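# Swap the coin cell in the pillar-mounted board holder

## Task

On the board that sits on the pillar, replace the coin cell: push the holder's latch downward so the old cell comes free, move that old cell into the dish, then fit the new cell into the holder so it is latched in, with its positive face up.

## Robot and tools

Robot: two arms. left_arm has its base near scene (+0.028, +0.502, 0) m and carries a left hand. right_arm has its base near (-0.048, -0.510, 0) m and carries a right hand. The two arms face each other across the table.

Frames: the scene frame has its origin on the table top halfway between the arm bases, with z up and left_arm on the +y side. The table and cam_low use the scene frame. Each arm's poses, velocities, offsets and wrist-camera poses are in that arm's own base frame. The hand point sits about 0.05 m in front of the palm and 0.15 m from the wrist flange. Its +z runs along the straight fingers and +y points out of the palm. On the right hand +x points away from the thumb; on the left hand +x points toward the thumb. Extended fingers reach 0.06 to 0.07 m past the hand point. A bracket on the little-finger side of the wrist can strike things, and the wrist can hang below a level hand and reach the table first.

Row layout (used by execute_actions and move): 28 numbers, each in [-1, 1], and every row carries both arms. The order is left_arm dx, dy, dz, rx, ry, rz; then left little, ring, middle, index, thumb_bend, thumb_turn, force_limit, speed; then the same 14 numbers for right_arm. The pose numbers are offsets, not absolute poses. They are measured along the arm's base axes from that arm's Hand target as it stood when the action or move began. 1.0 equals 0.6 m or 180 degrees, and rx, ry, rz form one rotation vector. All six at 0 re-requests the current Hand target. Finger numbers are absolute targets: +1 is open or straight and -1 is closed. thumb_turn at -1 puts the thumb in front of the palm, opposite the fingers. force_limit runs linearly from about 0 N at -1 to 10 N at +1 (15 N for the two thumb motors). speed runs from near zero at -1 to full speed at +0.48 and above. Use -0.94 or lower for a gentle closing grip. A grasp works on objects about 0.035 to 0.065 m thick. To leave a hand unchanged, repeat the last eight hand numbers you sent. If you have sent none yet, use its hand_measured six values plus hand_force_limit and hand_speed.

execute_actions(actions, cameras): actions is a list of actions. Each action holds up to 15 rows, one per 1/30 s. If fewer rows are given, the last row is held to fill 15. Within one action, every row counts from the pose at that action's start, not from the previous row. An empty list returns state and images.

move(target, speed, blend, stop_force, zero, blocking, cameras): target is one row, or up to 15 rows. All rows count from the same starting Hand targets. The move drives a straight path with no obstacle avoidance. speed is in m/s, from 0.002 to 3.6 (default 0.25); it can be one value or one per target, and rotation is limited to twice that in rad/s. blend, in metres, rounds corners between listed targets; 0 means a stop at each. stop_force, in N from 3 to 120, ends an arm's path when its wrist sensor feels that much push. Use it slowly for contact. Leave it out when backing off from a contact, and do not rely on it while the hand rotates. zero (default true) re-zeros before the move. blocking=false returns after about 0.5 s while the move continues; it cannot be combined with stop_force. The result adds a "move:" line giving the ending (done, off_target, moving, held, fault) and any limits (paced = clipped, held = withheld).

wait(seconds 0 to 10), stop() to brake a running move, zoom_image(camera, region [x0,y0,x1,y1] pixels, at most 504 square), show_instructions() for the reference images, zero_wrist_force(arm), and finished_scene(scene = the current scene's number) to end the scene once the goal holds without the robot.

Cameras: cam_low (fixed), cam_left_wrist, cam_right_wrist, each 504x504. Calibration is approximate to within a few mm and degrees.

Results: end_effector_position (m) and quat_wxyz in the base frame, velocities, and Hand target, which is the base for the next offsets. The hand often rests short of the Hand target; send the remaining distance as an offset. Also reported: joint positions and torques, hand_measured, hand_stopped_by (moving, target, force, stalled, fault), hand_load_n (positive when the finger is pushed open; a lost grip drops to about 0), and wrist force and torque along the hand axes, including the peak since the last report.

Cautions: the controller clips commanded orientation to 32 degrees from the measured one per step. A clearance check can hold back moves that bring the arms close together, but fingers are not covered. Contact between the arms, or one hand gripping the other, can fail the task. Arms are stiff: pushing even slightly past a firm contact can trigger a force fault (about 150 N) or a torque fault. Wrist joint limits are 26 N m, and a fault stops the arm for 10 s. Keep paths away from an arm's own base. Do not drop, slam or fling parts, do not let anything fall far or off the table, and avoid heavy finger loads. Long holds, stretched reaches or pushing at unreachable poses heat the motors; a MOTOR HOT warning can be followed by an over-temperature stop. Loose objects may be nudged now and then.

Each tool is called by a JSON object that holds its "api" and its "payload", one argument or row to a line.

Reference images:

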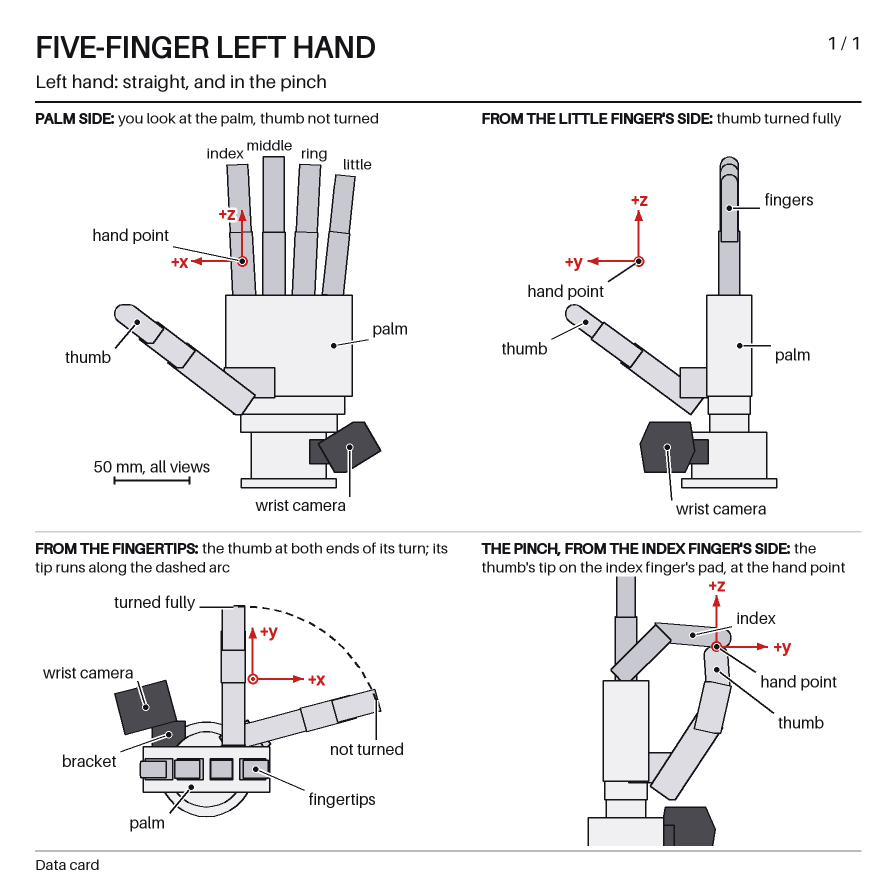

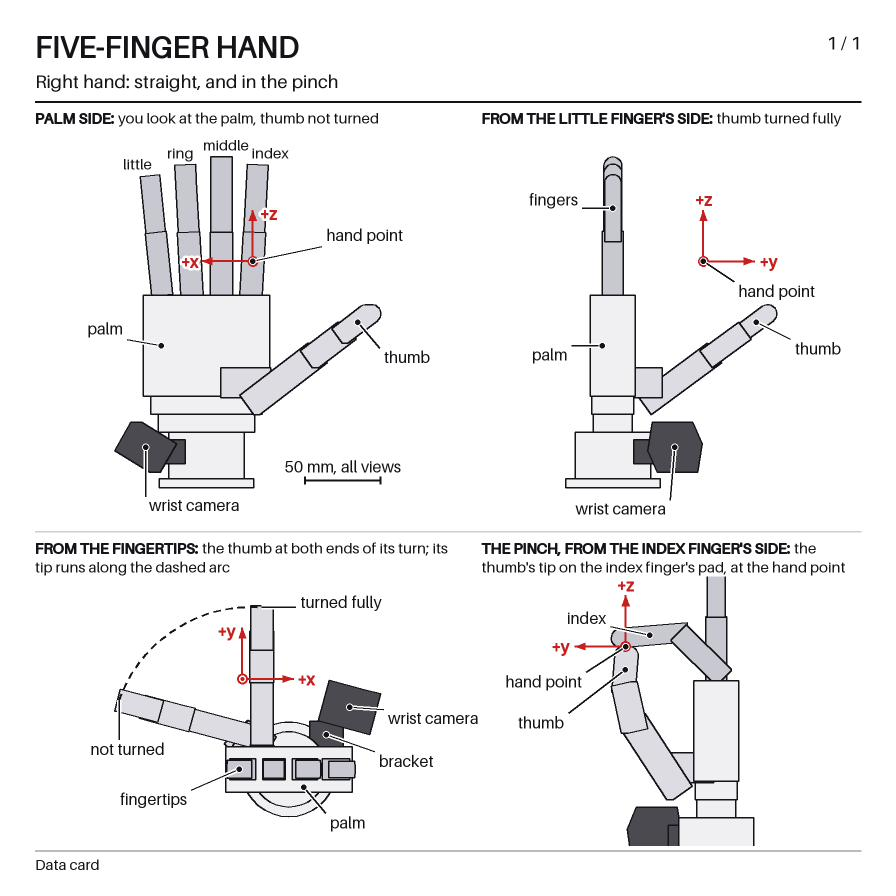

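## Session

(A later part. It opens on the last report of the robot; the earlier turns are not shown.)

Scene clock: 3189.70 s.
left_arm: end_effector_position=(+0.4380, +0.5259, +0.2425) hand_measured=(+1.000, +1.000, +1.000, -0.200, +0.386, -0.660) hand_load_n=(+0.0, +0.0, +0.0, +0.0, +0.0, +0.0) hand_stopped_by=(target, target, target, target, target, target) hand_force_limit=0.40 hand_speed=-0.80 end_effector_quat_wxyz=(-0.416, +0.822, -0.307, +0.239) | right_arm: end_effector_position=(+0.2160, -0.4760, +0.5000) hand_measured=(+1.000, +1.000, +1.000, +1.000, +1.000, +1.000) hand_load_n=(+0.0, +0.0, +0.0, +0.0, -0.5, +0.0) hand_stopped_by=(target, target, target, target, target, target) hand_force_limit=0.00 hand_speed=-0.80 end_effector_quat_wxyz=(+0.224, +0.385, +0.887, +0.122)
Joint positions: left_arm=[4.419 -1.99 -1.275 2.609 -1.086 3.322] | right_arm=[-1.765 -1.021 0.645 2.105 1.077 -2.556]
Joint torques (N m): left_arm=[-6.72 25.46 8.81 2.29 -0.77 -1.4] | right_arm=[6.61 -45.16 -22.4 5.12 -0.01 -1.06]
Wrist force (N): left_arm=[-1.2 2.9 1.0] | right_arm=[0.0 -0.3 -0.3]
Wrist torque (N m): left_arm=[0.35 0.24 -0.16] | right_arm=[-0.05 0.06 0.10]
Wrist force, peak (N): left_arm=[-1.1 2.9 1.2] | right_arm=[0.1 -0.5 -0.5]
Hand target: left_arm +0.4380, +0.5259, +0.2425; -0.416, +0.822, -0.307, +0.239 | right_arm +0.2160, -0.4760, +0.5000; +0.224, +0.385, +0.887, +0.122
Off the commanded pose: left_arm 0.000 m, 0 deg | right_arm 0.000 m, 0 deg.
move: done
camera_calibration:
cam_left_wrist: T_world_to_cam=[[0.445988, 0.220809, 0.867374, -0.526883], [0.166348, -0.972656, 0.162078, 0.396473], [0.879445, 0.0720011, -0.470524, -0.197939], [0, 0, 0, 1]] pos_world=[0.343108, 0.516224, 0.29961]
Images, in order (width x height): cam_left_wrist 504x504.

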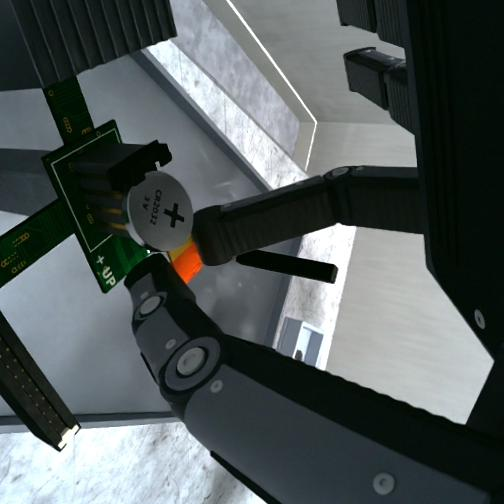

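{"api": "move", "payload": {
  "target": [
    [-0.0082,0.0083,0,0,0,0,1,1,1,-0.2,0.385,-0.66,0.4,-0.8,0,0,0,0,0,0,1,1,1,1,1,1,0,-0.8]
  ],
  "speed": 0.01,
  "stop_force": 3,
  "cameras": ["cam_left_wrist"]
}}

{"api": "zoom_image", "payload": {
  "camera": "cam_left_wrist",
  "region": [100, 160, 270, 320]
}}

Scene clock: 3200.13 s.
left_arm: end_effector_position=(+0.4343, +0.5296, +0.2425) hand_measured=(+1.000, +1.000, +1.000, -0.200, +0.386, -0.660) hand_load_n=(+0.0, +0.0, +0.0, +2.0, +0.5, +0.0) hand_stopped_by=(target, target, target, target, target, target) hand_force_limit=0.40 hand_speed=-0.80 end_effector_quat_wxyz=(-0.416, +0.822, -0.307, +0.239) | right_arm: end_effector_position=(+0.2160, -0.4760, +0.5000) hand_measured=(+1.000, +1.000, +1.000, +1.000, +1.000, +1.000) hand_load_n=(+0.0, +0.0, +0.0, +0.0, -0.5, +0.0) hand_stopped_by=(target, target, target, target, target, target) hand_force_limit=0.00 hand_speed=-0.80 end_effector_quat_wxyz=(+0.224, +0.385, +0.887, +0.122)
Joint positions: left_arm=[4.428 -1.994 -1.27 2.604 -1.079 3.328] | right_arm=[-1.765 -1.021 0.645 2.105 1.077 -2.556]
Joint torques (N m): left_arm=[-6.56 53.61 9.1 2.64 -1.19 -2.25] | right_arm=[6.55 -45.61 -22.26 4.91 -0.14 -1.13]
Wrist force (N): left_arm=[1.9 1.7 1.8] | right_arm=[-0.2 -0.3 0.0]
Wrist torque (N m): left_arm=[0.31 0.27 -0.27] | right_arm=[-0.07 0.07 0.10]
Wrist force, peak (N): left_arm=[4.1 1.2 2.1] | right_arm=[0.4 -0.5 -0.3]
Hand target: left_arm +0.4343, +0.5296, +0.2425; -0.416, +0.822, -0.307, +0.239 (not the last commanded pose) | right_arm +0.2160, -0.4760, +0.5000; +0.224, +0.385, +0.887, +0.122
Off the commanded pose: left_arm 0.002 m, 0 deg | right_arm 0.000 m, 0 deg.
move: contact (left_arm)
camera_calibration:
cam_left_wrist: T_world_to_cam=[[0.446007, 0.220811, 0.867364, -0.526076], [0.166262, -0.972663, 0.162124, 0.400803], [0.879451, 0.0719015, -0.470527, -0.194908], [0, 0, 0, 1]] pos_world=[0.339408, 0.520024, 0.29961]
Images, in order (width x height): cam_left_wrist 504x504.

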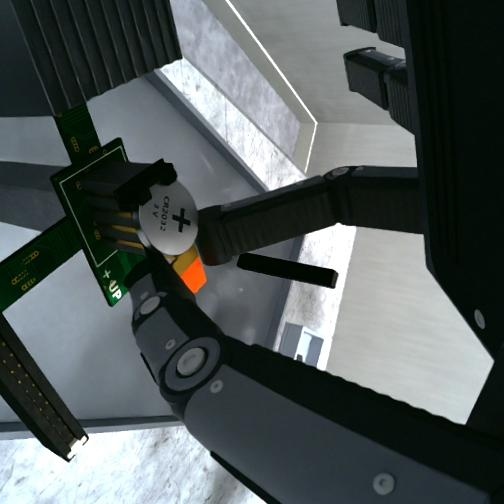

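Scaled by 2.965 from the camera's 504x504 image, which has a finer 720x720 frame.

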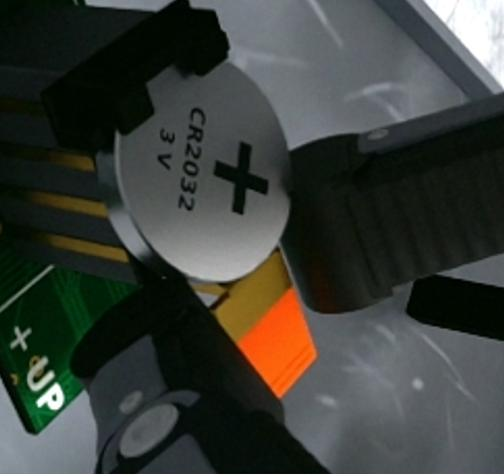

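{"api": "zoom_image", "payload": {
  "camera": "cam_left_wrist",
  "region": [110, 150, 210, 260]
}}

{"api": "wait", "payload": {
  "seconds": 0,
  "cameras": ["cam_right_wrist"]
}}

{"api": "zoom_image", "payload": {
  "camera": "cam_right_wrist",
  "region": [225, 235, 275, 285]
}}

Scaled by 4.582 from the camera's 504x504 image, which has a finer 720x720 frame.

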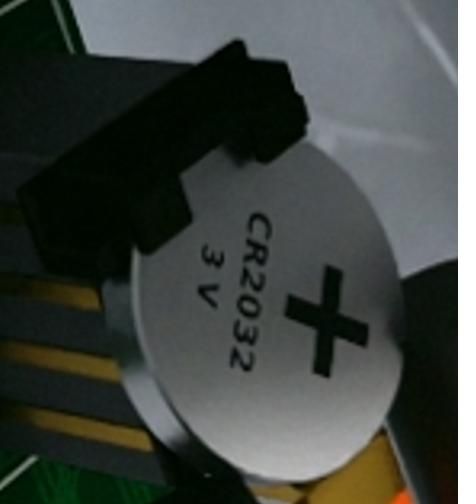

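Scene clock: 3209.97 s.
left_arm: end_effector_position=(+0.4343, +0.5296, +0.2425) hand_measured=(+1.000, +1.000, +1.000, -0.200, +0.386, -0.660) hand_load_n=(+0.0, +0.0, +0.0, +2.0, +0.5, +0.5) hand_stopped_by=(target, target, target, target, target, target) hand_force_limit=0.40 hand_speed=-0.80 end_effector_quat_wxyz=(-0.416, +0.822, -0.307, +0.239) | right_arm: end_effector_position=(+0.2160, -0.4760, +0.5000) hand_measured=(+1.000, +1.000, +1.000, +1.000, +1.000, +1.000) hand_load_n=(+0.0, +0.0, +0.0, +0.0, +0.0, +0.0) hand_stopped_by=(target, target, target, target, target, target) hand_force_limit=0.00 hand_speed=-0.80 end_effector_quat_wxyz=(+0.224, +0.385, +0.887, +0.122)
Joint positions: left_arm=[4.428 -1.994 -1.27 2.604 -1.079 3.328] | right_arm=[-1.765 -1.021 0.645 2.105 1.077 -2.556]
Joint torques (N m): left_arm=[-4.27 53.66 8.28 2.45 -0.08 -2.08] | right_arm=[7.14 -45.95 -22.07 4.94 -0.08 -1.13]
Wrist force (N): left_arm=[1.6 1.8 1.9] | right_arm=[0.2 -0.4 -0.4]
Wrist torque (N m): left_arm=[0.32 0.31 -0.29] | right_arm=[-0.05 0.03 0.12]
Wrist force, peak (N): left_arm=[2.2 2.2 1.9] | right_arm=[-0.2 -0.7 0.1]
Hand target: left_arm +0.4343, +0.5296, +0.2425; -0.416, +0.822, -0.307, +0.239 (not the last commanded pose) | right_arm +0.2160, -0.4760, +0.5000; +0.224, +0.385, +0.887, +0.122
Off the commanded pose: left_arm 0.002 m, 0 deg | right_arm 0.000 m, 0 deg.
camera_calibration:
cam_right_wrist: T_world_to_cam=[[0.517706, 0.797935, 0.308674, 0.126307], [0.368935, -0.533728, 0.760934, -0.716027], [0.771924, -0.28006, -0.570701, 0.0929798], [0, 0, 0, 1]] pos_world=[0.127004, -0.456909, 0.558926]
Images, in order (width x height): cam_right_wrist 504x504.

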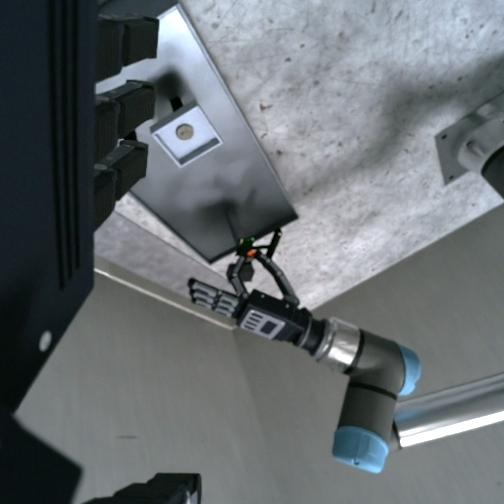

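Scaled by 10.080 from the camera's 504x504 image, which has a finer 720x720 frame.

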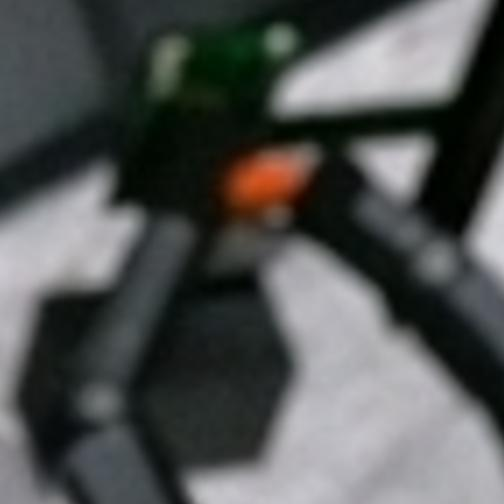

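{"api": "move", "payload": {
  "target": [
    [0.0059,-0.0059,0,0,0,0,1,1,1,-0.2,0.385,-0.66,0.4,-0.8,0,0,0,0,0,0,1,1,1,1,1,1,0,-0.8]
  ],
  "speed": 0.01,
  "cameras": ["cam_left_wrist"]
}}

{"api": "zoom_image", "payload": {
  "camera": "cam_left_wrist",
  "region": [100, 140, 210, 260]
}}

Scene clock: 3220.57 s.
left_arm: end_effector_position=(+0.4378, +0.5262, +0.2425) hand_measured=(+1.000, +1.000, +1.000, -0.200, +0.386, -0.660) hand_load_n=(+0.0, +0.0, +0.0, +0.0, +0.0, +0.0) hand_stopped_by=(target, target, target, target, target, target) hand_force_limit=0.40 hand_speed=-0.80 end_effector_quat_wxyz=(-0.416, +0.822, -0.307, +0.239) | right_arm: end_effector_position=(+0.2160, -0.4760, +0.5000) hand_measured=(+1.000, +1.000, +1.000, +1.000, +1.000, +1.000) hand_load_n=(+0.0, +0.0, -0.5, +0.0, +0.0, +0.0) hand_stopped_by=(target, target, target, target, target, target) hand_force_limit=0.00 hand_speed=-0.80 end_effector_quat_wxyz=(+0.224, +0.385, +0.887, +0.122)
Joint positions: left_arm=[4.42 -1.991 -1.274 2.608 -1.086 3.322] | right_arm=[-1.765 -1.021 0.645 2.105 1.077 -2.556]
Joint torques (N m): left_arm=[-7.76 55.07 8.58 2.39 -0.67 -2.46] | right_arm=[6.74 -45.51 -22.11 4.98 -0.07 -1.12]
Wrist force (N): left_arm=[-1.2 2.9 0.9] | right_arm=[-0.3 -0.4 -0.4]
Wrist torque (N m): left_arm=[0.36 0.24 -0.16] | right_arm=[-0.05 0.10 0.09]
Wrist force, peak (N): left_arm=[2.1 1.8 2.2] | right_arm=[0.1 -0.6 0.2]
Hand target: left_arm +0.4378, +0.5261, +0.2425; -0.416, +0.822, -0.307, +0.239 | right_arm +0.2160, -0.4760, +0.5000; +0.224, +0.385, +0.887, +0.122
Off the commanded pose: left_arm 0.000 m, 0 deg | right_arm 0.000 m, 0 deg.
move: done
camera_calibration:
cam_left_wrist: T_world_to_cam=[[0.446007, 0.220811, 0.867364, -0.526864], [0.166262, -0.972663, 0.162124, 0.396817], [0.879451, 0.0719015, -0.470527, -0.197735], [0, 0, 0, 1]] pos_world=[0.342908, 0.516524, 0.29961]
Images, in order (width x height): cam_left_wrist 504x504.

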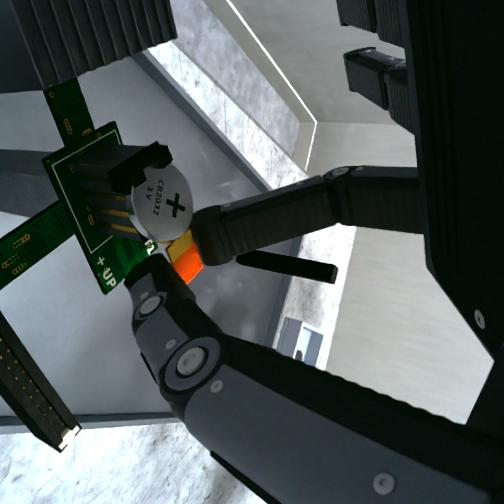

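Scaled by 4.200 from the camera's 504x504 image, which has a finer 720x720 frame.

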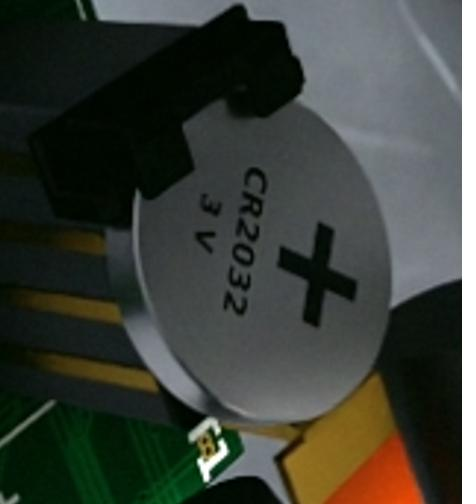

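{"api": "move", "payload": {
  "target": [
    [0,0,0.05,0,0,0,1,1,1,-0.2,0.385,-0.66,0.4,-0.8,0,0,0,0,0,0,1,1,1,1,1,1,0,-0.8],
    [-0.0375,-0.0066,0.07,0.0316,0.0312,0,1,1,1,-0.2,0.385,-0.66,0.4,-0.8,0,0,0,0,0,0,1,1,1,1,1,1,0,-0.8]
  ],
  "speed": [0.05,0.08]
}}

{"api": "move", "payload": {
  "target": [0,0,-0.034,0,0,0,1,1,1,-0.15,1,1,0,0,0,0,0,0,0,0,1,1,1,1,1,1,0,-0.8],
  "speed": 0.05,
  "cameras": ["cam_left_wrist"]
}}

{"api": "zoom_image", "payload": {
  "camera": "cam_left_wrist",
  "region": [100, 140, 260, 300]
}}

Scene clock: 3262.57 s.
left_arm: end_effector_position=(+0.4153, +0.5221, +0.2845) hand_measured=(+1.000, +1.000, +1.000, -0.200, +0.386, -0.660) hand_load_n=(-0.5, +0.0, +0.0, +0.0, +0.0, +0.0) hand_stopped_by=(target, target, target, target, target, target) hand_force_limit=0.40 hand_speed=-0.80 end_effector_quat_wxyz=(-0.440, +0.811, -0.339, +0.183) | right_arm: end_effector_position=(+0.2160, -0.4760, +0.5000) hand_measured=(+1.000, +1.000, +1.000, +1.000, +1.000, +1.000) hand_load_n=(+0.0, +0.0, +0.5, +0.0, +0.0, +0.0) hand_stopped_by=(target, target, target, target, target, target) hand_force_limit=0.00 hand_speed=-0.80 end_effector_quat_wxyz=(+0.224, +0.385, +0.887, +0.122)
Joint positions: left_arm=[4.415 -1.923 -1.243 2.531 -1.163 3.428] | right_arm=[-1.765 -1.021 0.645 2.105 1.077 -2.556]
Joint torques (N m): left_arm=[-7.69 51.99 8.96 2.67 -0.89 2.58] | right_arm=[6.99 -45.37 -22.25 4.9 -0.02 -1.09]
Wrist force (N): left_arm=[-1.2 2.5 1.0] | right_arm=[0.0 0.0 -0.1]
Wrist torque (N m): left_arm=[0.32 0.28 -0.34] | right_arm=[-0.02 0.05 0.12]
Wrist force, peak (N): left_arm=[-1.3 3.4 1.4] | right_arm=[0.1 -0.6 -0.4]
Hand target: left_arm +0.4153, +0.5221, +0.2845; -0.440, +0.811, -0.339, +0.183 | right_arm +0.2160, -0.4760, +0.5000; +0.224, +0.385, +0.887, +0.122
Off the commanded pose: left_arm 0.000 m, 0 deg | right_arm 0.000 m, 0 deg.
move: done

Scene clock: 3263.70 s.
left_arm: end_effector_position=(+0.4153, +0.5221, +0.2641) hand_measured=(+1.000, +1.000, +1.000, -0.150, +1.000, +1.000) hand_load_n=(+0.0, +0.0, +0.0, +0.0, +0.0, +0.0) hand_stopped_by=(target, target, target, target, target, target) hand_force_limit=0.00 hand_speed=0.00 end_effector_quat_wxyz=(-0.440, +0.811, -0.339, +0.183) | right_arm: end_effector_position=(+0.2160, -0.4760, +0.5000) hand_measured=(+1.000, +1.000, +1.000, +1.000, +1.000, +1.000) hand_load_n=(+0.0, +0.0, +0.0, +0.0, +0.0, +0.0) hand_stopped_by=(target, target, target, target, target, target) hand_force_limit=0.00 hand_speed=-0.80 end_effector_quat_wxyz=(+0.224, +0.385, +0.887, +0.122)
Joint positions: left_arm=[4.415 -1.926 -1.292 2.582 -1.163 3.428] | right_arm=[-1.765 -1.021 0.645 2.105 1.077 -2.556]
Joint torques (N m): left_arm=[-5.54 22.56 8.56 2.22 0.23 -2.41] | right_arm=[6.9 -45.29 -22.06 4.98 0 -1.15]
Wrist force (N): left_arm=[-1.0 2.9 0.6] | right_arm=[0.2 -0.1 -0.3]
Wrist torque (N m): left_arm=[0.41 0.23 -0.32] | right_arm=[-0.03 0.02 0.13]
Wrist force, peak (N): left_arm=[-1.2 3.3 0.4] | right_arm=[0.3 -0.3 -0.6]
Hand target: left_arm +0.4153, +0.5221, +0.2641; -0.440, +0.811, -0.339, +0.183 | right_arm +0.2160, -0.4760, +0.5000; +0.224, +0.385, +0.887, +0.122
Off the commanded pose: left_arm 0.000 m, 0 deg | right_arm 0.000 m, 0 deg.
move: done
camera_calibration:
cam_left_wrist: T_world_to_cam=[[0.529735, 0.135969, 0.837194, -0.517233], [0.176554, -0.983122, 0.0479546, 0.424452], [0.829584, 0.122407, -0.5448, -0.153533], [0, 0, 0, 1]] pos_world=[0.326426, 0.50641, 0.329025]
Images, in order (width x height): cam_left_wrist 504x504.

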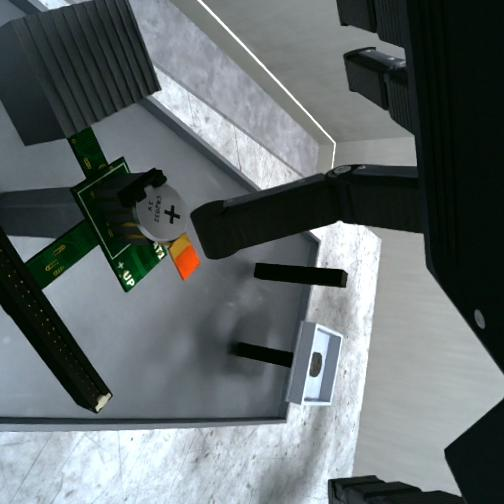

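Scaled by 3.150 from the camera's 504x504 image, which has a finer 720x720 frame.

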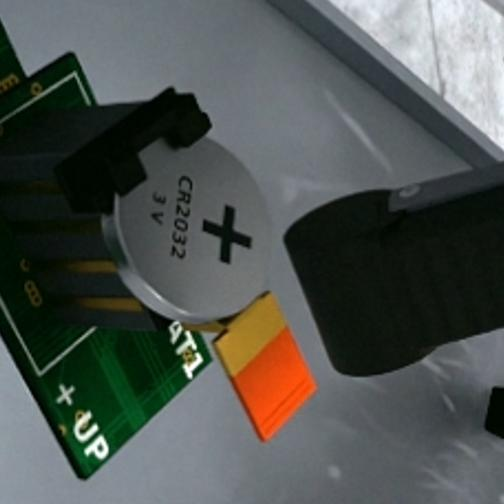

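{"api": "move", "payload": {
  "target": [
    [-0.0029,0.003,-0.012,0,0,0,1,1,1,-0.15,1,1,0,0,0,0,0,0,0,0,1,1,1,1,1,1,0,-0.8],
    [-0.0029,0.003,-0.032,0,0,0,1,1,1,-0.15,1,1,0,0,0,0,0,0,0,0,1,1,1,1,1,1,0,-0.8]
  ],
  "speed": [0.03,0.01],
  "stop_force": 6,
  "cameras": ["cam_left_wrist"]
}}

{"api": "zoom_image", "payload": {
  "camera": "cam_left_wrist",
  "region": [110, 150, 260, 300]
}}

Scene clock: 3280.87 s.
left_arm: end_effector_position=(+0.4136, +0.5240, +0.2485) hand_measured=(+1.000, +1.000, +1.000, -0.150, +1.000, +1.000) hand_load_n=(+0.0, +0.0, +0.0, -1.0, +0.0, +0.0) hand_stopped_by=(target, target, target, target, target, target) hand_force_limit=0.00 hand_speed=0.00 end_effector_quat_wxyz=(-0.440, +0.811, -0.339, +0.183) | right_arm: end_effector_position=(+0.2160, -0.4760, +0.5000) hand_measured=(+1.000, +1.000, +1.000, +1.000, +1.000, +1.000) hand_load_n=(+0.0, +0.0, +0.0, +0.0, +0.0, +0.0) hand_stopped_by=(target, target, target, target, target, target) hand_force_limit=0.00 hand_speed=-0.80 end_effector_quat_wxyz=(+0.224, +0.385, +0.887, +0.122)
Joint positions: left_arm=[4.42 -1.931 -1.325 2.619 -1.159 3.431] | right_arm=[-1.765 -1.021 0.645 2.105 1.077 -2.556]
Joint torques (N m): left_arm=[6.65 45.78 26.3 -3.22 -0.31 2.52] | right_arm=[7.02 -45.29 -22.17 4.95 -0.1 -1.12]
Wrist force (N): left_arm=[-0.1 -1.1 -0.8] | right_arm=[0.0 -0.3 -0.2]
Wrist torque (N m): left_arm=[0.27 0.27 -0.31] | right_arm=[-0.06 0.06 0.10]
Wrist force, peak (N): left_arm=[0.5 -4.8 -2.2] | right_arm=[0.4 -0.6 0.1]
Hand target: left_arm +0.4136, +0.5240, +0.2485; -0.440, +0.811, -0.339, +0.183 (not the last commanded pose) | right_arm +0.2160, -0.4760, +0.5000; +0.224, +0.385, +0.887, +0.122
Off the commanded pose: left_arm 0.004 m, 0 deg | right_arm 0.000 m, 0 deg.
move: contact (left_arm); path passed 1 of 2 targets
camera_calibration:
cam_left_wrist: T_world_to_cam=[[0.529688, 0.136047, 0.837211, -0.503463], [0.176503, -0.983125, 0.0480878, 0.427251], [0.829625, 0.122299, -0.544762, -0.160867], [0, 0, 0, 1]] pos_world=[0.324726, 0.508209, 0.313325]
Images, in order (width x height): cam_left_wrist 504x504.

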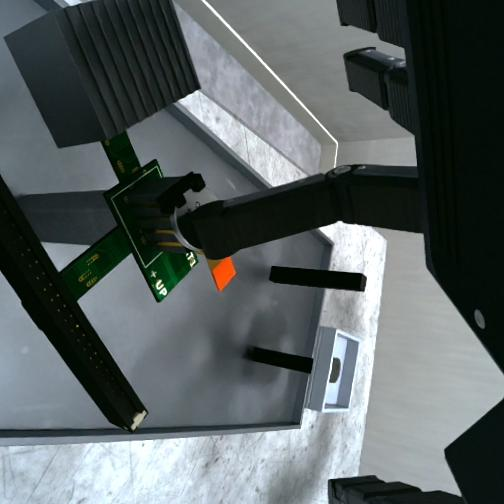

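Scaled by 3.360 from the camera's 504x504 image, which has a finer 720x720 frame.

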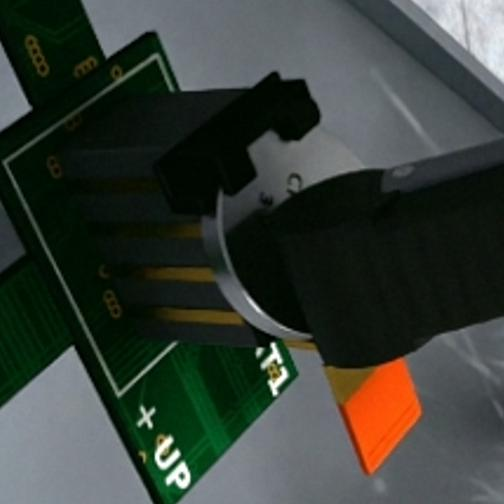

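{"api": "move", "payload": {
  "target": [0,0,-0.012,0,0,0,1,1,1,-0.15,1,1,0,0,0,0,0,0,0,0,1,1,1,1,1,1,0,-0.8],
  "speed": 0.005,
  "stop_force": 12,
  "zero": false,
  "cameras": ["cam_left_wrist"]
}}

{"api": "zoom_image", "payload": {
  "camera": "cam_left_wrist",
  "region": [110, 150, 260, 300]
}}

Scene clock: 3289.70 s.
left_arm: end_effector_position=(+0.4136, +0.5240, +0.2476) hand_measured=(+1.000, +1.000, +1.000, -0.150, +1.000, +1.000) hand_load_n=(+0.0, +0.0, +0.0, -2.0, +0.0, +0.0) hand_stopped_by=(target, target, target, target, target, target) hand_force_limit=0.00 hand_speed=0.00 end_effector_quat_wxyz=(-0.440, +0.811, -0.339, +0.183) | right_arm: end_effector_position=(+0.2160, -0.4760, +0.5000) hand_measured=(+1.000, +1.000, +1.000, +1.000, +1.000, +1.000) hand_load_n=(+0.0, +0.0, +0.0, +0.0, +0.0, +0.0) hand_stopped_by=(target, target, target, target, target, target) hand_force_limit=0.00 hand_speed=-0.80 end_effector_quat_wxyz=(+0.224, +0.385, +0.887, +0.122)
Joint positions: left_arm=[4.42 -1.931 -1.327 2.621 -1.159 3.431] | right_arm=[-1.765 -1.021 0.645 2.105 1.077 -2.556]
Joint torques (N m): left_arm=[6.13 37.97 24.42 -3.51 -1.1 2.34] | right_arm=[7.29 -45.37 -22.66 4.93 -0.05 -1.07]
Wrist force (N): left_arm=[1.4 -8.8 -3.6] | right_arm=[0.2 -0.6 -0.1]
Wrist torque (N m): left_arm=[0.07 0.31 -0.30] | right_arm=[-0.11 0.02 0.10]
Wrist force, peak (N): left_arm=[1.4 -11.2 -4.7] | right_arm=[0.2 -0.6 -0.5]
Hand target: left_arm +0.4136, +0.5240, +0.2477; -0.440, +0.811, -0.339, +0.183 (not the last commanded pose) | right_arm +0.2160, -0.4760, +0.5000; +0.224, +0.385, +0.887, +0.122
Off the commanded pose: left_arm 0.006 m, 0 deg | right_arm 0.000 m, 0 deg.
move: contact (left_arm)
camera_calibration:
cam_left_wrist: T_world_to_cam=[[0.529572, 0.135694, 0.837342, -0.502565], [0.176563, -0.983135, 0.0476544, 0.42743], [0.829686, 0.122607, -0.544599, -0.161448], [0, 0, 0, 1]] pos_world=[0.324627, 0.508211, 0.312525]
Images, in order (width x height): cam_left_wrist 504x504.

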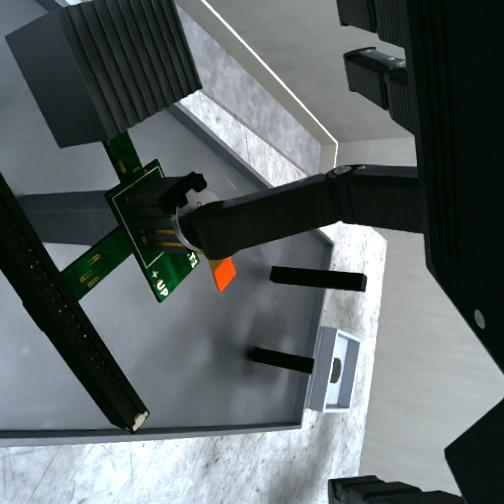

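Scaled by 3.360 from the camera's 504x504 image, which has a finer 720x720 frame.

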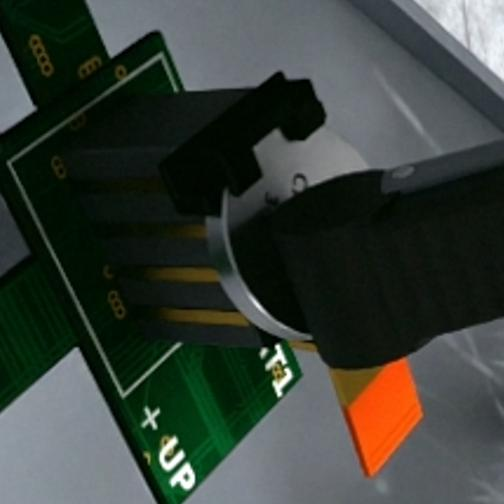

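{"api": "move", "payload": {
  "target": [
    [0,0,0.006,0,0,0,1,1,1,-0.15,1,1,0,0,0,0,0,0,0,0,1,1,1,1,1,1,0,-0.8],
    [-0.0041,0.0041,0.006,0,0,0,1,1,1,-0.15,1,1,0,0,0,0,0,0,0,0,1,1,1,1,1,1,0,-0.8]
  ],
  "speed": [0.01,0.02],
  "cameras": ["cam_left_wrist"]
}}

{"api": "zoom_image", "payload": {
  "camera": "cam_left_wrist",
  "region": [110, 150, 260, 300]
}}

Scene clock: 3301.23 s.
left_arm: end_effector_position=(+0.4112, +0.5264, +0.2513) hand_measured=(+1.000, +1.000, +1.000, -0.150, +1.000, +1.000) hand_load_n=(+0.0, +0.0, +0.0, +0.0, +0.0, +0.0) hand_stopped_by=(target, target, target, target, target, target) hand_force_limit=0.00 hand_speed=0.00 end_effector_quat_wxyz=(-0.441, +0.811, -0.339, +0.183) | right_arm: end_effector_position=(+0.2160, -0.4760, +0.5000) hand_measured=(+1.000, +1.000, +1.000, +1.000, +1.000, +1.000) hand_load_n=(+0.0, +0.0, +0.0, +0.0, +0.0, +0.0) hand_stopped_by=(target, target, target, target, target, target) hand_force_limit=0.00 hand_speed=-0.80 end_effector_quat_wxyz=(+0.224, +0.385, +0.887, +0.122)
Joint positions: left_arm=[4.426 -1.932 -1.316 2.61 -1.154 3.435] | right_arm=[-1.765 -1.021 0.645 2.105 1.077 -2.556]
Joint torques (N m): left_arm=[6.6 22.99 29.9 -2.8 2.03 2.59] | right_arm=[6.91 -45.55 -22.01 4.92 -0.06 -1.04]
Wrist force (N): left_arm=[-1.0 2.8 0.7] | right_arm=[-0.1 -0.3 0.0]
Wrist torque (N m): left_arm=[0.39 0.24 -0.32] | right_arm=[-0.06 0.06 0.10]
Wrist force, peak (N): left_arm=[1.5 -9.1 -3.5] | right_arm=[0.2 -0.6 -0.2]
Hand target: left_arm +0.4111, +0.5264, +0.2513; -0.440, +0.811, -0.339, +0.183 | right_arm +0.2160, -0.4760, +0.5000; +0.224, +0.385, +0.887, +0.122
Off the commanded pose: left_arm 0.000 m, 0 deg | right_arm 0.000 m, 0 deg.
move: done
camera_calibration:
cam_left_wrist: T_world_to_cam=[[0.529574, 0.13561, 0.837353, -0.504679], [0.1766, -0.983134, 0.0475308, 0.430065], [0.829677, 0.122705, -0.544592, -0.157786], [0, 0, 0, 1]] pos_world=[0.322227, 0.510612, 0.316225]
Images, in order (width x height): cam_left_wrist 504x504.

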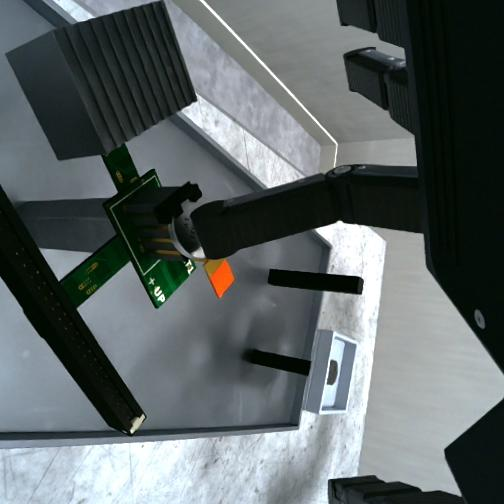

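Scaled by 3.360 from the camera's 504x504 image, which has a finer 720x720 frame.

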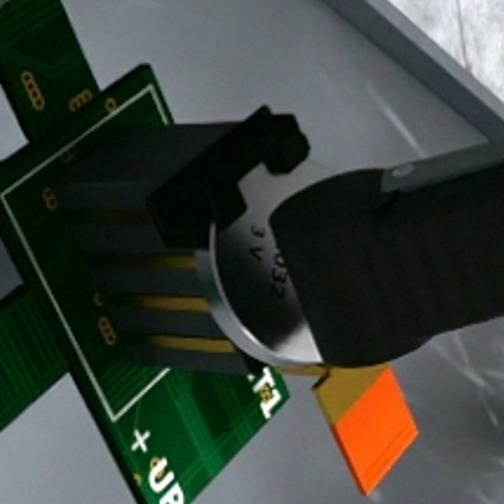

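{"api": "move", "payload": {
  "target": [-0.0012,0.0012,-0.02,0,0,0,1,1,1,-0.15,1,1,0,0,0,0,0,0,0,0,1,1,1,1,1,1,0,-0.8],
  "speed": 0.006,
  "stop_force": 12
}}

{"api": "move", "payload": {
  "target": [0,0,-0.008,0,0,0,1,1,1,-0.15,1,1,0,0,0,0,0,0,0,0,1,1,1,1,1,1,0,-0.8],
  "speed": 0.005,
  "stop_force": 21,
  "zero": false,
  "cameras": ["cam_left_wrist"]
}}

{"api": "zoom_image", "payload": {
  "camera": "cam_left_wrist",
  "region": [110, 150, 260, 300]
}}

Scene clock: 3313.43 s.
left_arm: end_effector_position=(+0.4109, +0.5267, +0.2469) hand_measured=(+1.000, +1.000, +1.000, -0.150, +1.000, +1.000) hand_load_n=(+0.0, +0.0, +0.0, -2.0, +0.0, +0.0) hand_stopped_by=(target, target, target, target, target, target) hand_force_limit=0.00 hand_speed=0.00 end_effector_quat_wxyz=(-0.440, +0.811, -0.339, +0.183) | right_arm: end_effector_position=(+0.2160, -0.4760, +0.5000) hand_measured=(+1.000, +1.000, +1.000, +1.000, +1.000, +1.000) hand_load_n=(+0.0, +0.0, +0.0, +0.0, +0.0, +0.0) hand_stopped_by=(target, target, target, target, target, target) hand_force_limit=0.00 hand_speed=-0.80 end_effector_quat_wxyz=(+0.224, +0.385, +0.887, +0.122)
Joint positions: left_arm=[4.427 -1.934 -1.325 2.621 -1.154 3.435] | right_arm=[-1.765 -1.021 0.645 2.105 1.077 -2.556]
Joint torques (N m): left_arm=[0.38 40.19 25.12 -3.35 -1.98 1.67] | right_arm=[6.93 -45.86 -22.08 4.85 -0.19 -1.13]
Wrist force (N): left_arm=[1.1 -7.7 -3.5] | right_arm=[0.0 -0.2 0.0]
Wrist torque (N m): left_arm=[0.13 0.34 -0.34] | right_arm=[-0.06 0.05 0.11]
Wrist force, peak (N): left_arm=[1.5 -10.5 -4.7] | right_arm=[0.3 -0.6 0.0]
Hand target: left_arm +0.4109, +0.5267, +0.2469; -0.441, +0.811, -0.339, +0.183 (not the last commanded pose) | right_arm +0.2160, -0.4760, +0.5000; +0.224, +0.385, +0.887, +0.122
Off the commanded pose: left_arm 0.008 m, 0 deg | right_arm 0.000 m, 0 deg.
move: contact (left_arm)

Scene clock: 3314.63 s.
left_arm: end_effector_position=(+0.4109, +0.5267, +0.2463) hand_measured=(+1.000, +1.000, +1.000, -0.150, +1.000, +1.000) hand_load_n=(+0.0, +0.0, +0.0, -4.0, +0.0, +0.0) hand_stopped_by=(target, target, target, target, target, target) hand_force_limit=0.00 hand_speed=0.00 end_effector_quat_wxyz=(-0.441, +0.811, -0.339, +0.183) | right_arm: end_effector_position=(+0.2160, -0.4760, +0.5000) hand_measured=(+1.000, +1.000, +1.000, +1.000, +1.000, +1.000) hand_load_n=(+0.0, +0.0, +0.0, +0.0, +0.0, +0.0) hand_stopped_by=(target, target, target, target, target, target) hand_force_limit=0.00 hand_speed=-0.80 end_effector_quat_wxyz=(+0.224, +0.385, +0.887, +0.122)
Joint positions: left_arm=[4.427 -1.934 -1.327 2.623 -1.154 3.435] | right_arm=[-1.765 -1.021 0.645 2.105 1.077 -2.556]
Joint torques (N m): left_arm=[0.78 30.83 21.38 -4.35 -2.23 1.01] | right_arm=[6.51 -45.51 -21.76 5.01 -0.15 -1.11]
Wrist force (N): left_arm=[2.6 -16.8 -6.6] | right_arm=[0.1 -0.4 -0.1]
Wrist torque (N m): left_arm=[-0.07 0.36 -0.29] | right_arm=[-0.08 0.02 0.11]
Wrist force, peak (N): left_arm=[3.0 -19.3 -7.8] | right_arm=[0.1 -0.7 -0.1]
Hand target: left_arm +0.4109, +0.5267, +0.2463; -0.441, +0.811, -0.339, +0.183 (not the last commanded pose) | right_arm +0.2160, -0.4760, +0.5000; +0.224, +0.385, +0.887, +0.122
Off the commanded pose: left_arm 0.004 m, 0 deg | right_arm 0.000 m, 0 deg.
move: contact (left_arm)
camera_calibration:
cam_left_wrist: T_world_to_cam=[[0.529433, 0.135271, 0.837497, -0.500117], [0.176491, -0.983169, 0.0472284, 0.430802], [0.82979, 0.122807, -0.544396, -0.160501], [0, 0, 0, 1]] pos_world=[0.321928, 0.510913, 0.311125]
Images, in order (width x height): cam_left_wrist 504x504.

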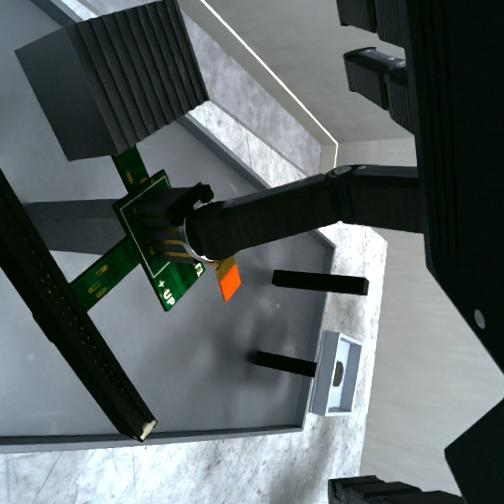

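Scaled by 3.360 from the camera's 504x504 image, which has a finer 720x720 frame.

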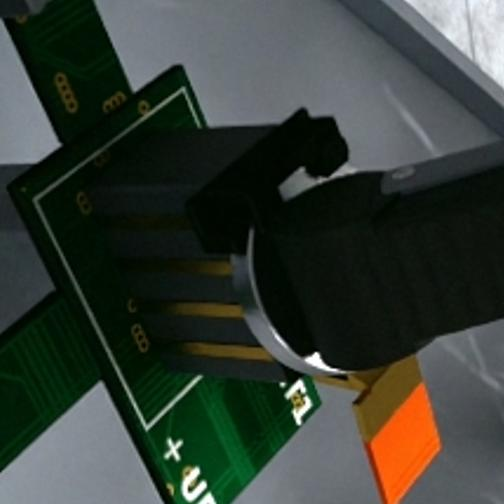

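{"api": "move", "payload": {
  "target": [
    [0,0,0.012,0,0,0,1,1,1,-0.15,1,1,0,0,0,0,0,0,0,0,1,1,1,1,1,1,0,-0.8],
    [0.02,-0.02,0.03,0,0,0,1,1,1,-0.15,1,1,0,0,0,0,0,0,0,0,1,1,1,1,1,1,0,-0.8]
  ],
  "speed": [0.015,0.05],
  "cameras": ["cam_left_wrist","cam_right_wrist"]
}}

{"api": "zoom_image", "payload": {
  "camera": "cam_left_wrist",
  "region": [90, 120, 230, 260]
}}

{"api": "zoom_image", "payload": {
  "camera": "cam_right_wrist",
  "region": [225, 235, 275, 285]
}}

Scene clock: 3328.30 s.
left_arm: end_effector_position=(+0.4228, +0.5148, +0.2642) hand_measured=(+1.000, +1.000, +1.000, -0.150, +1.000, +1.000) hand_load_n=(+0.0, +0.0, +0.0, +0.0, +0.0, +0.0) hand_stopped_by=(target, target, target, target, target, target) hand_force_limit=0.00 hand_speed=0.00 end_effector_quat_wxyz=(-0.441, +0.811, -0.339, +0.183) | right_arm: end_effector_position=(+0.2160, -0.4760, +0.5000) hand_measured=(+1.000, +1.000, +1.000, +1.000, +1.000, +1.000) hand_load_n=(+0.0, +0.0, +0.0, +0.0, +0.0, +0.0) hand_stopped_by=(target, target, target, target, target, target) hand_force_limit=0.00 hand_speed=-0.80 end_effector_quat_wxyz=(+0.224, +0.385, +0.887, +0.122)
Joint positions: left_arm=[4.395 -1.919 -1.3 2.589 -1.179 3.415] | right_arm=[-1.765 -1.021 0.645 2.105 1.077 -2.556]
Joint torques (N m): left_arm=[-7.24 52.17 27.36 -3.03 -0.99 -2.52] | right_arm=[6.71 -46.07 -21.78 4.94 -0.1 -1.08]
Wrist force (N): left_arm=[-0.7 2.2 1.1] | right_arm=[-0.1 0.0 0.0]
Wrist torque (N m): left_arm=[0.25 0.21 -0.08] | right_arm=[-0.01 0.05 0.12]
Wrist force, peak (N): left_arm=[2.3 -17.1 -6.9] | right_arm=[0.2 -0.6 0.1]
Hand target: left_arm +0.4229, +0.5147, +0.2643; -0.441, +0.811, -0.339, +0.183 | right_arm +0.2160, -0.4760, +0.5000; +0.224, +0.385, +0.887, +0.122
Off the commanded pose: left_arm 0.000 m, 0 deg | right_arm 0.000 m, 0 deg.
move: done
camera_calibration:
cam_left_wrist: T_world_to_cam=[[0.529433, 0.135271, 0.837497, -0.519935], [0.176491, -0.983169, 0.0472284, 0.416135], [0.82979, 0.122807, -0.544396, -0.159198], [0, 0, 0, 1]] pos_world=[0.333928, 0.499013, 0.329125]
cam_right_wrist: T_world_to_cam=[[0.517706, 0.797935, 0.308674, 0.126307], [0.368935, -0.533728, 0.760934, -0.716027], [0.771924, -0.28006, -0.570701, 0.0929798], [0, 0, 0, 1]] pos_world=[0.127004, -0.456909, 0.558926]
Images, in order (width x height): cam_left_wrist 504x504, cam_right_wrist 504x504.

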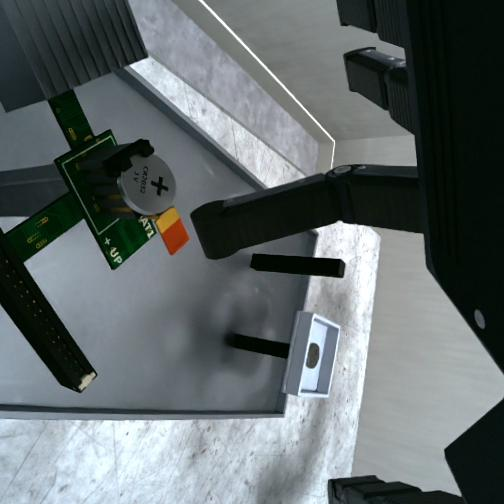

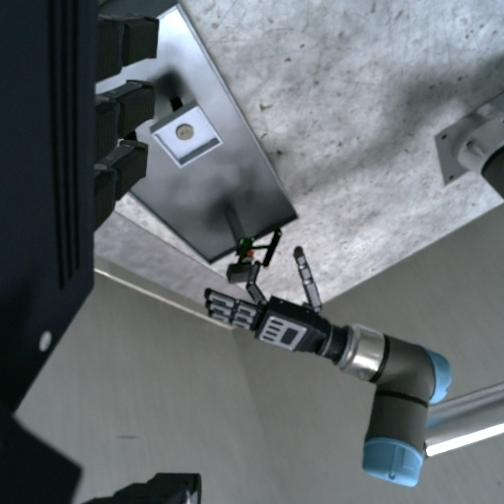

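Scaled by 3.600 from the camera's 504x504 image, which has a finer 720x720 frame.

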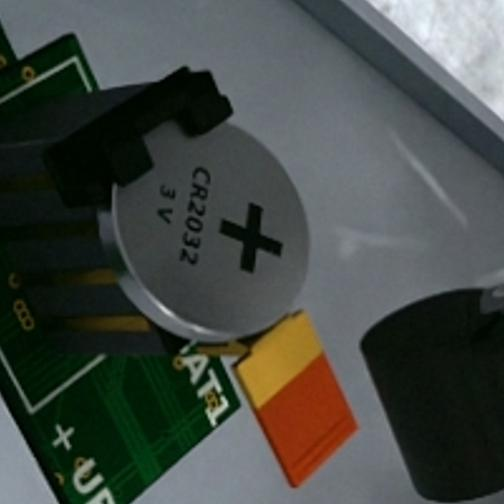

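Scaled by 10.080 from the camera's 504x504 image, which has a finer 720x720 frame.

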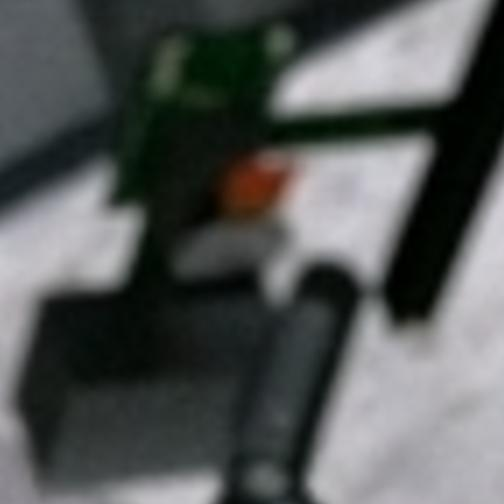

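{"api": "move", "payload": {
  "target": [-0.0036,0.0036,-0.005,0.0474,0.0469,0,1,1,1,-0.15,1,1,0,0,0,0,0,0,0,0,1,1,1,1,1,1,0,-0.8],
  "speed": 0.05,
  "cameras": ["cam_left_wrist"]
}}

{"api": "zoom_image", "payload": {
  "camera": "cam_left_wrist",
  "region": [100, 140, 260, 300]
}}

Scene clock: 3356.90 s.
left_arm: end_effector_position=(+0.4207, +0.5169, +0.2613) hand_measured=(+1.000, +1.000, +1.000, -0.150, +1.000, +1.000) hand_load_n=(+0.0, +0.0, +0.0, +0.0, +0.0, -0.5) hand_stopped_by=(target, target, target, target, target, target) hand_force_limit=0.00 hand_speed=0.00 end_effector_quat_wxyz=(-0.474, +0.787, -0.383, +0.097) | right_arm: end_effector_position=(+0.2160, -0.4760, +0.5000) hand_measured=(+1.000, +1.000, +1.000, +1.000, +1.000, +1.000) hand_load_n=(+0.0, +0.0, +0.0, +0.0, +0.0, +0.0) hand_stopped_by=(target, target, target, target, target, target) hand_force_limit=0.00 hand_speed=-0.80 end_effector_quat_wxyz=(+0.224, +0.385, +0.887, +0.122)
Joint positions: left_arm=[4.326 -1.893 -1.33 2.645 -1.344 3.537] | right_arm=[-1.765 -1.021 0.645 2.105 1.077 -2.556]
Joint torques (N m): left_arm=[-7.26 50.88 8.7 2.71 -1.08 2.67] | right_arm=[6.95 -45.36 -22.05 4.99 -0.19 -1.09]
Wrist force (N): left_arm=[0.0 2.3 0.8] | right_arm=[0.1 -0.3 0.0]
Wrist torque (N m): left_arm=[0.29 0.09 -0.20] | right_arm=[-0.06 0.03 0.12]
Wrist force, peak (N): left_arm=[-0.5 2.7 0.8] | right_arm=[0.2 -0.8 -0.2]
Hand target: left_arm +0.4207, +0.5169, +0.2613; -0.474, +0.787, -0.383, +0.097 | right_arm +0.2160, -0.4760, +0.5000; +0.224, +0.385, +0.887, +0.122
Off the commanded pose: left_arm 0.000 m, 0 deg | right_arm 0.000 m, 0 deg.
move: done
camera_calibration:
cam_left_wrist: T_world_to_cam=[[0.647618, 0.0158003, 0.761801, -0.484807], [0.170753, -0.977367, -0.124888, 0.46312], [0.742586, 0.210959, -0.635659, -0.144365], [0, 0, 0, 1]] pos_world=[0.342094, 0.490754, 0.335398]
Images, in order (width x height): cam_left_wrist 504x504.

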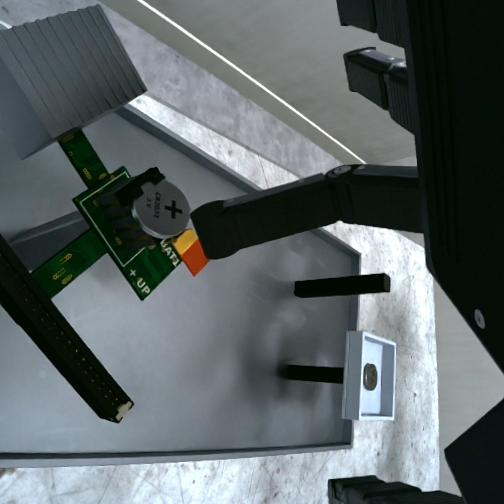

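Scaled by 3.150 from the camera's 504x504 image, which has a finer 720x720 frame.

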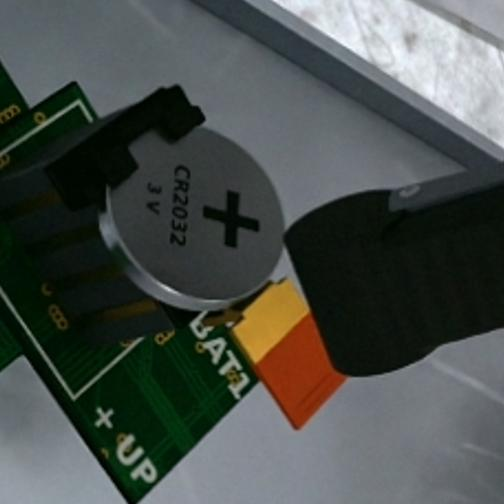

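{"api": "move", "payload": {
  "target": [0,0,-0.025,0,0,0,1,1,1,-0.15,1,1,0,0,0,0,0,0,0,0,1,1,1,1,1,1,0,-0.8],
  "speed": 0.008,
  "stop_force": 10,
  "cameras": ["cam_left_wrist"]
}}

{"api": "zoom_image", "payload": {
  "camera": "cam_left_wrist",
  "region": [100, 140, 260, 300]
}}

Scene clock: 3366.83 s.
left_arm: end_effector_position=(+0.4208, +0.5169, +0.2481) hand_measured=(+1.000, +1.000, +1.000, -0.150, +1.000, +1.000) hand_load_n=(+0.0, +0.0, +0.0, -2.5, +0.0, +0.0) hand_stopped_by=(target, target, target, target, target, target) hand_force_limit=0.00 hand_speed=0.00 end_effector_quat_wxyz=(-0.474, +0.787, -0.383, +0.097) | right_arm: end_effector_position=(+0.2160, -0.4760, +0.5000) hand_measured=(+1.000, +1.000, +1.000, +1.000, +1.000, +1.000) hand_load_n=(+0.0, +0.0, -0.5, +0.0, +0.0, +0.5) hand_stopped_by=(target, target, target, target, target, target) hand_force_limit=0.00 hand_speed=-0.80 end_effector_quat_wxyz=(+0.224, +0.385, +0.887, +0.122)
Joint positions: left_arm=[4.326 -1.896 -1.359 2.678 -1.344 3.537] | right_arm=[-1.765 -1.021 0.645 2.105 1.077 -2.556]
Joint torques (N m): left_arm=[-1.48 35.6 25 -3.33 -0.99 2.64] | right_arm=[6.39 -44.9 -21.74 5.01 -0.14 -1.06]
Wrist force (N): left_arm=[0.7 -7.3 -3.4] | right_arm=[0.2 -0.3 0.0]
Wrist torque (N m): left_arm=[0.07 0.11 -0.15] | right_arm=[-0.07 0.01 0.12]
Wrist force, peak (N): left_arm=[0.9 -11.3 -4.7] | right_arm=[0.2 -0.6 0.3]
Hand target: left_arm +0.4207, +0.5169, +0.2481; -0.474, +0.787, -0.383, +0.097 (not the last commanded pose) | right_arm +0.2160, -0.4760, +0.5000; +0.224, +0.385, +0.887, +0.122
Off the commanded pose: left_arm 0.002 m, 0 deg | right_arm 0.000 m, 0 deg.
move: contact (left_arm)
camera_calibration:
cam_left_wrist: T_world_to_cam=[[0.647629, 0.0157253, 0.761793, -0.474715], [0.170776, -0.977348, -0.125008, 0.461494], [0.742571, 0.211055, -0.635645, -0.152802], [0, 0, 0, 1]] pos_world=[0.342094, 0.490754, 0.322198]
Images, in order (width x height): cam_left_wrist 504x504.

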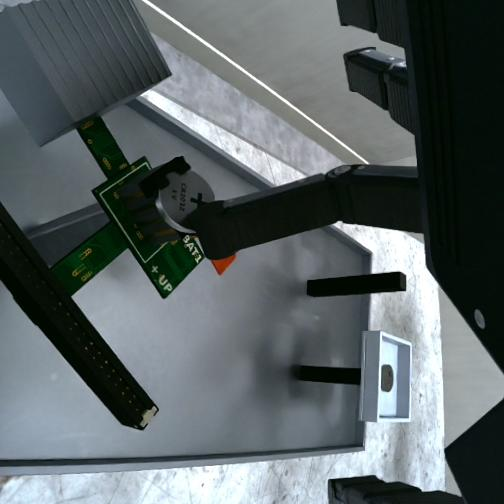

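Scaled by 3.150 from the camera's 504x504 image, which has a finer 720x720 frame.

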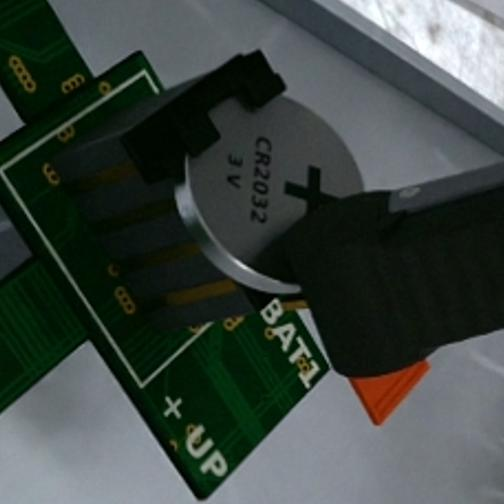

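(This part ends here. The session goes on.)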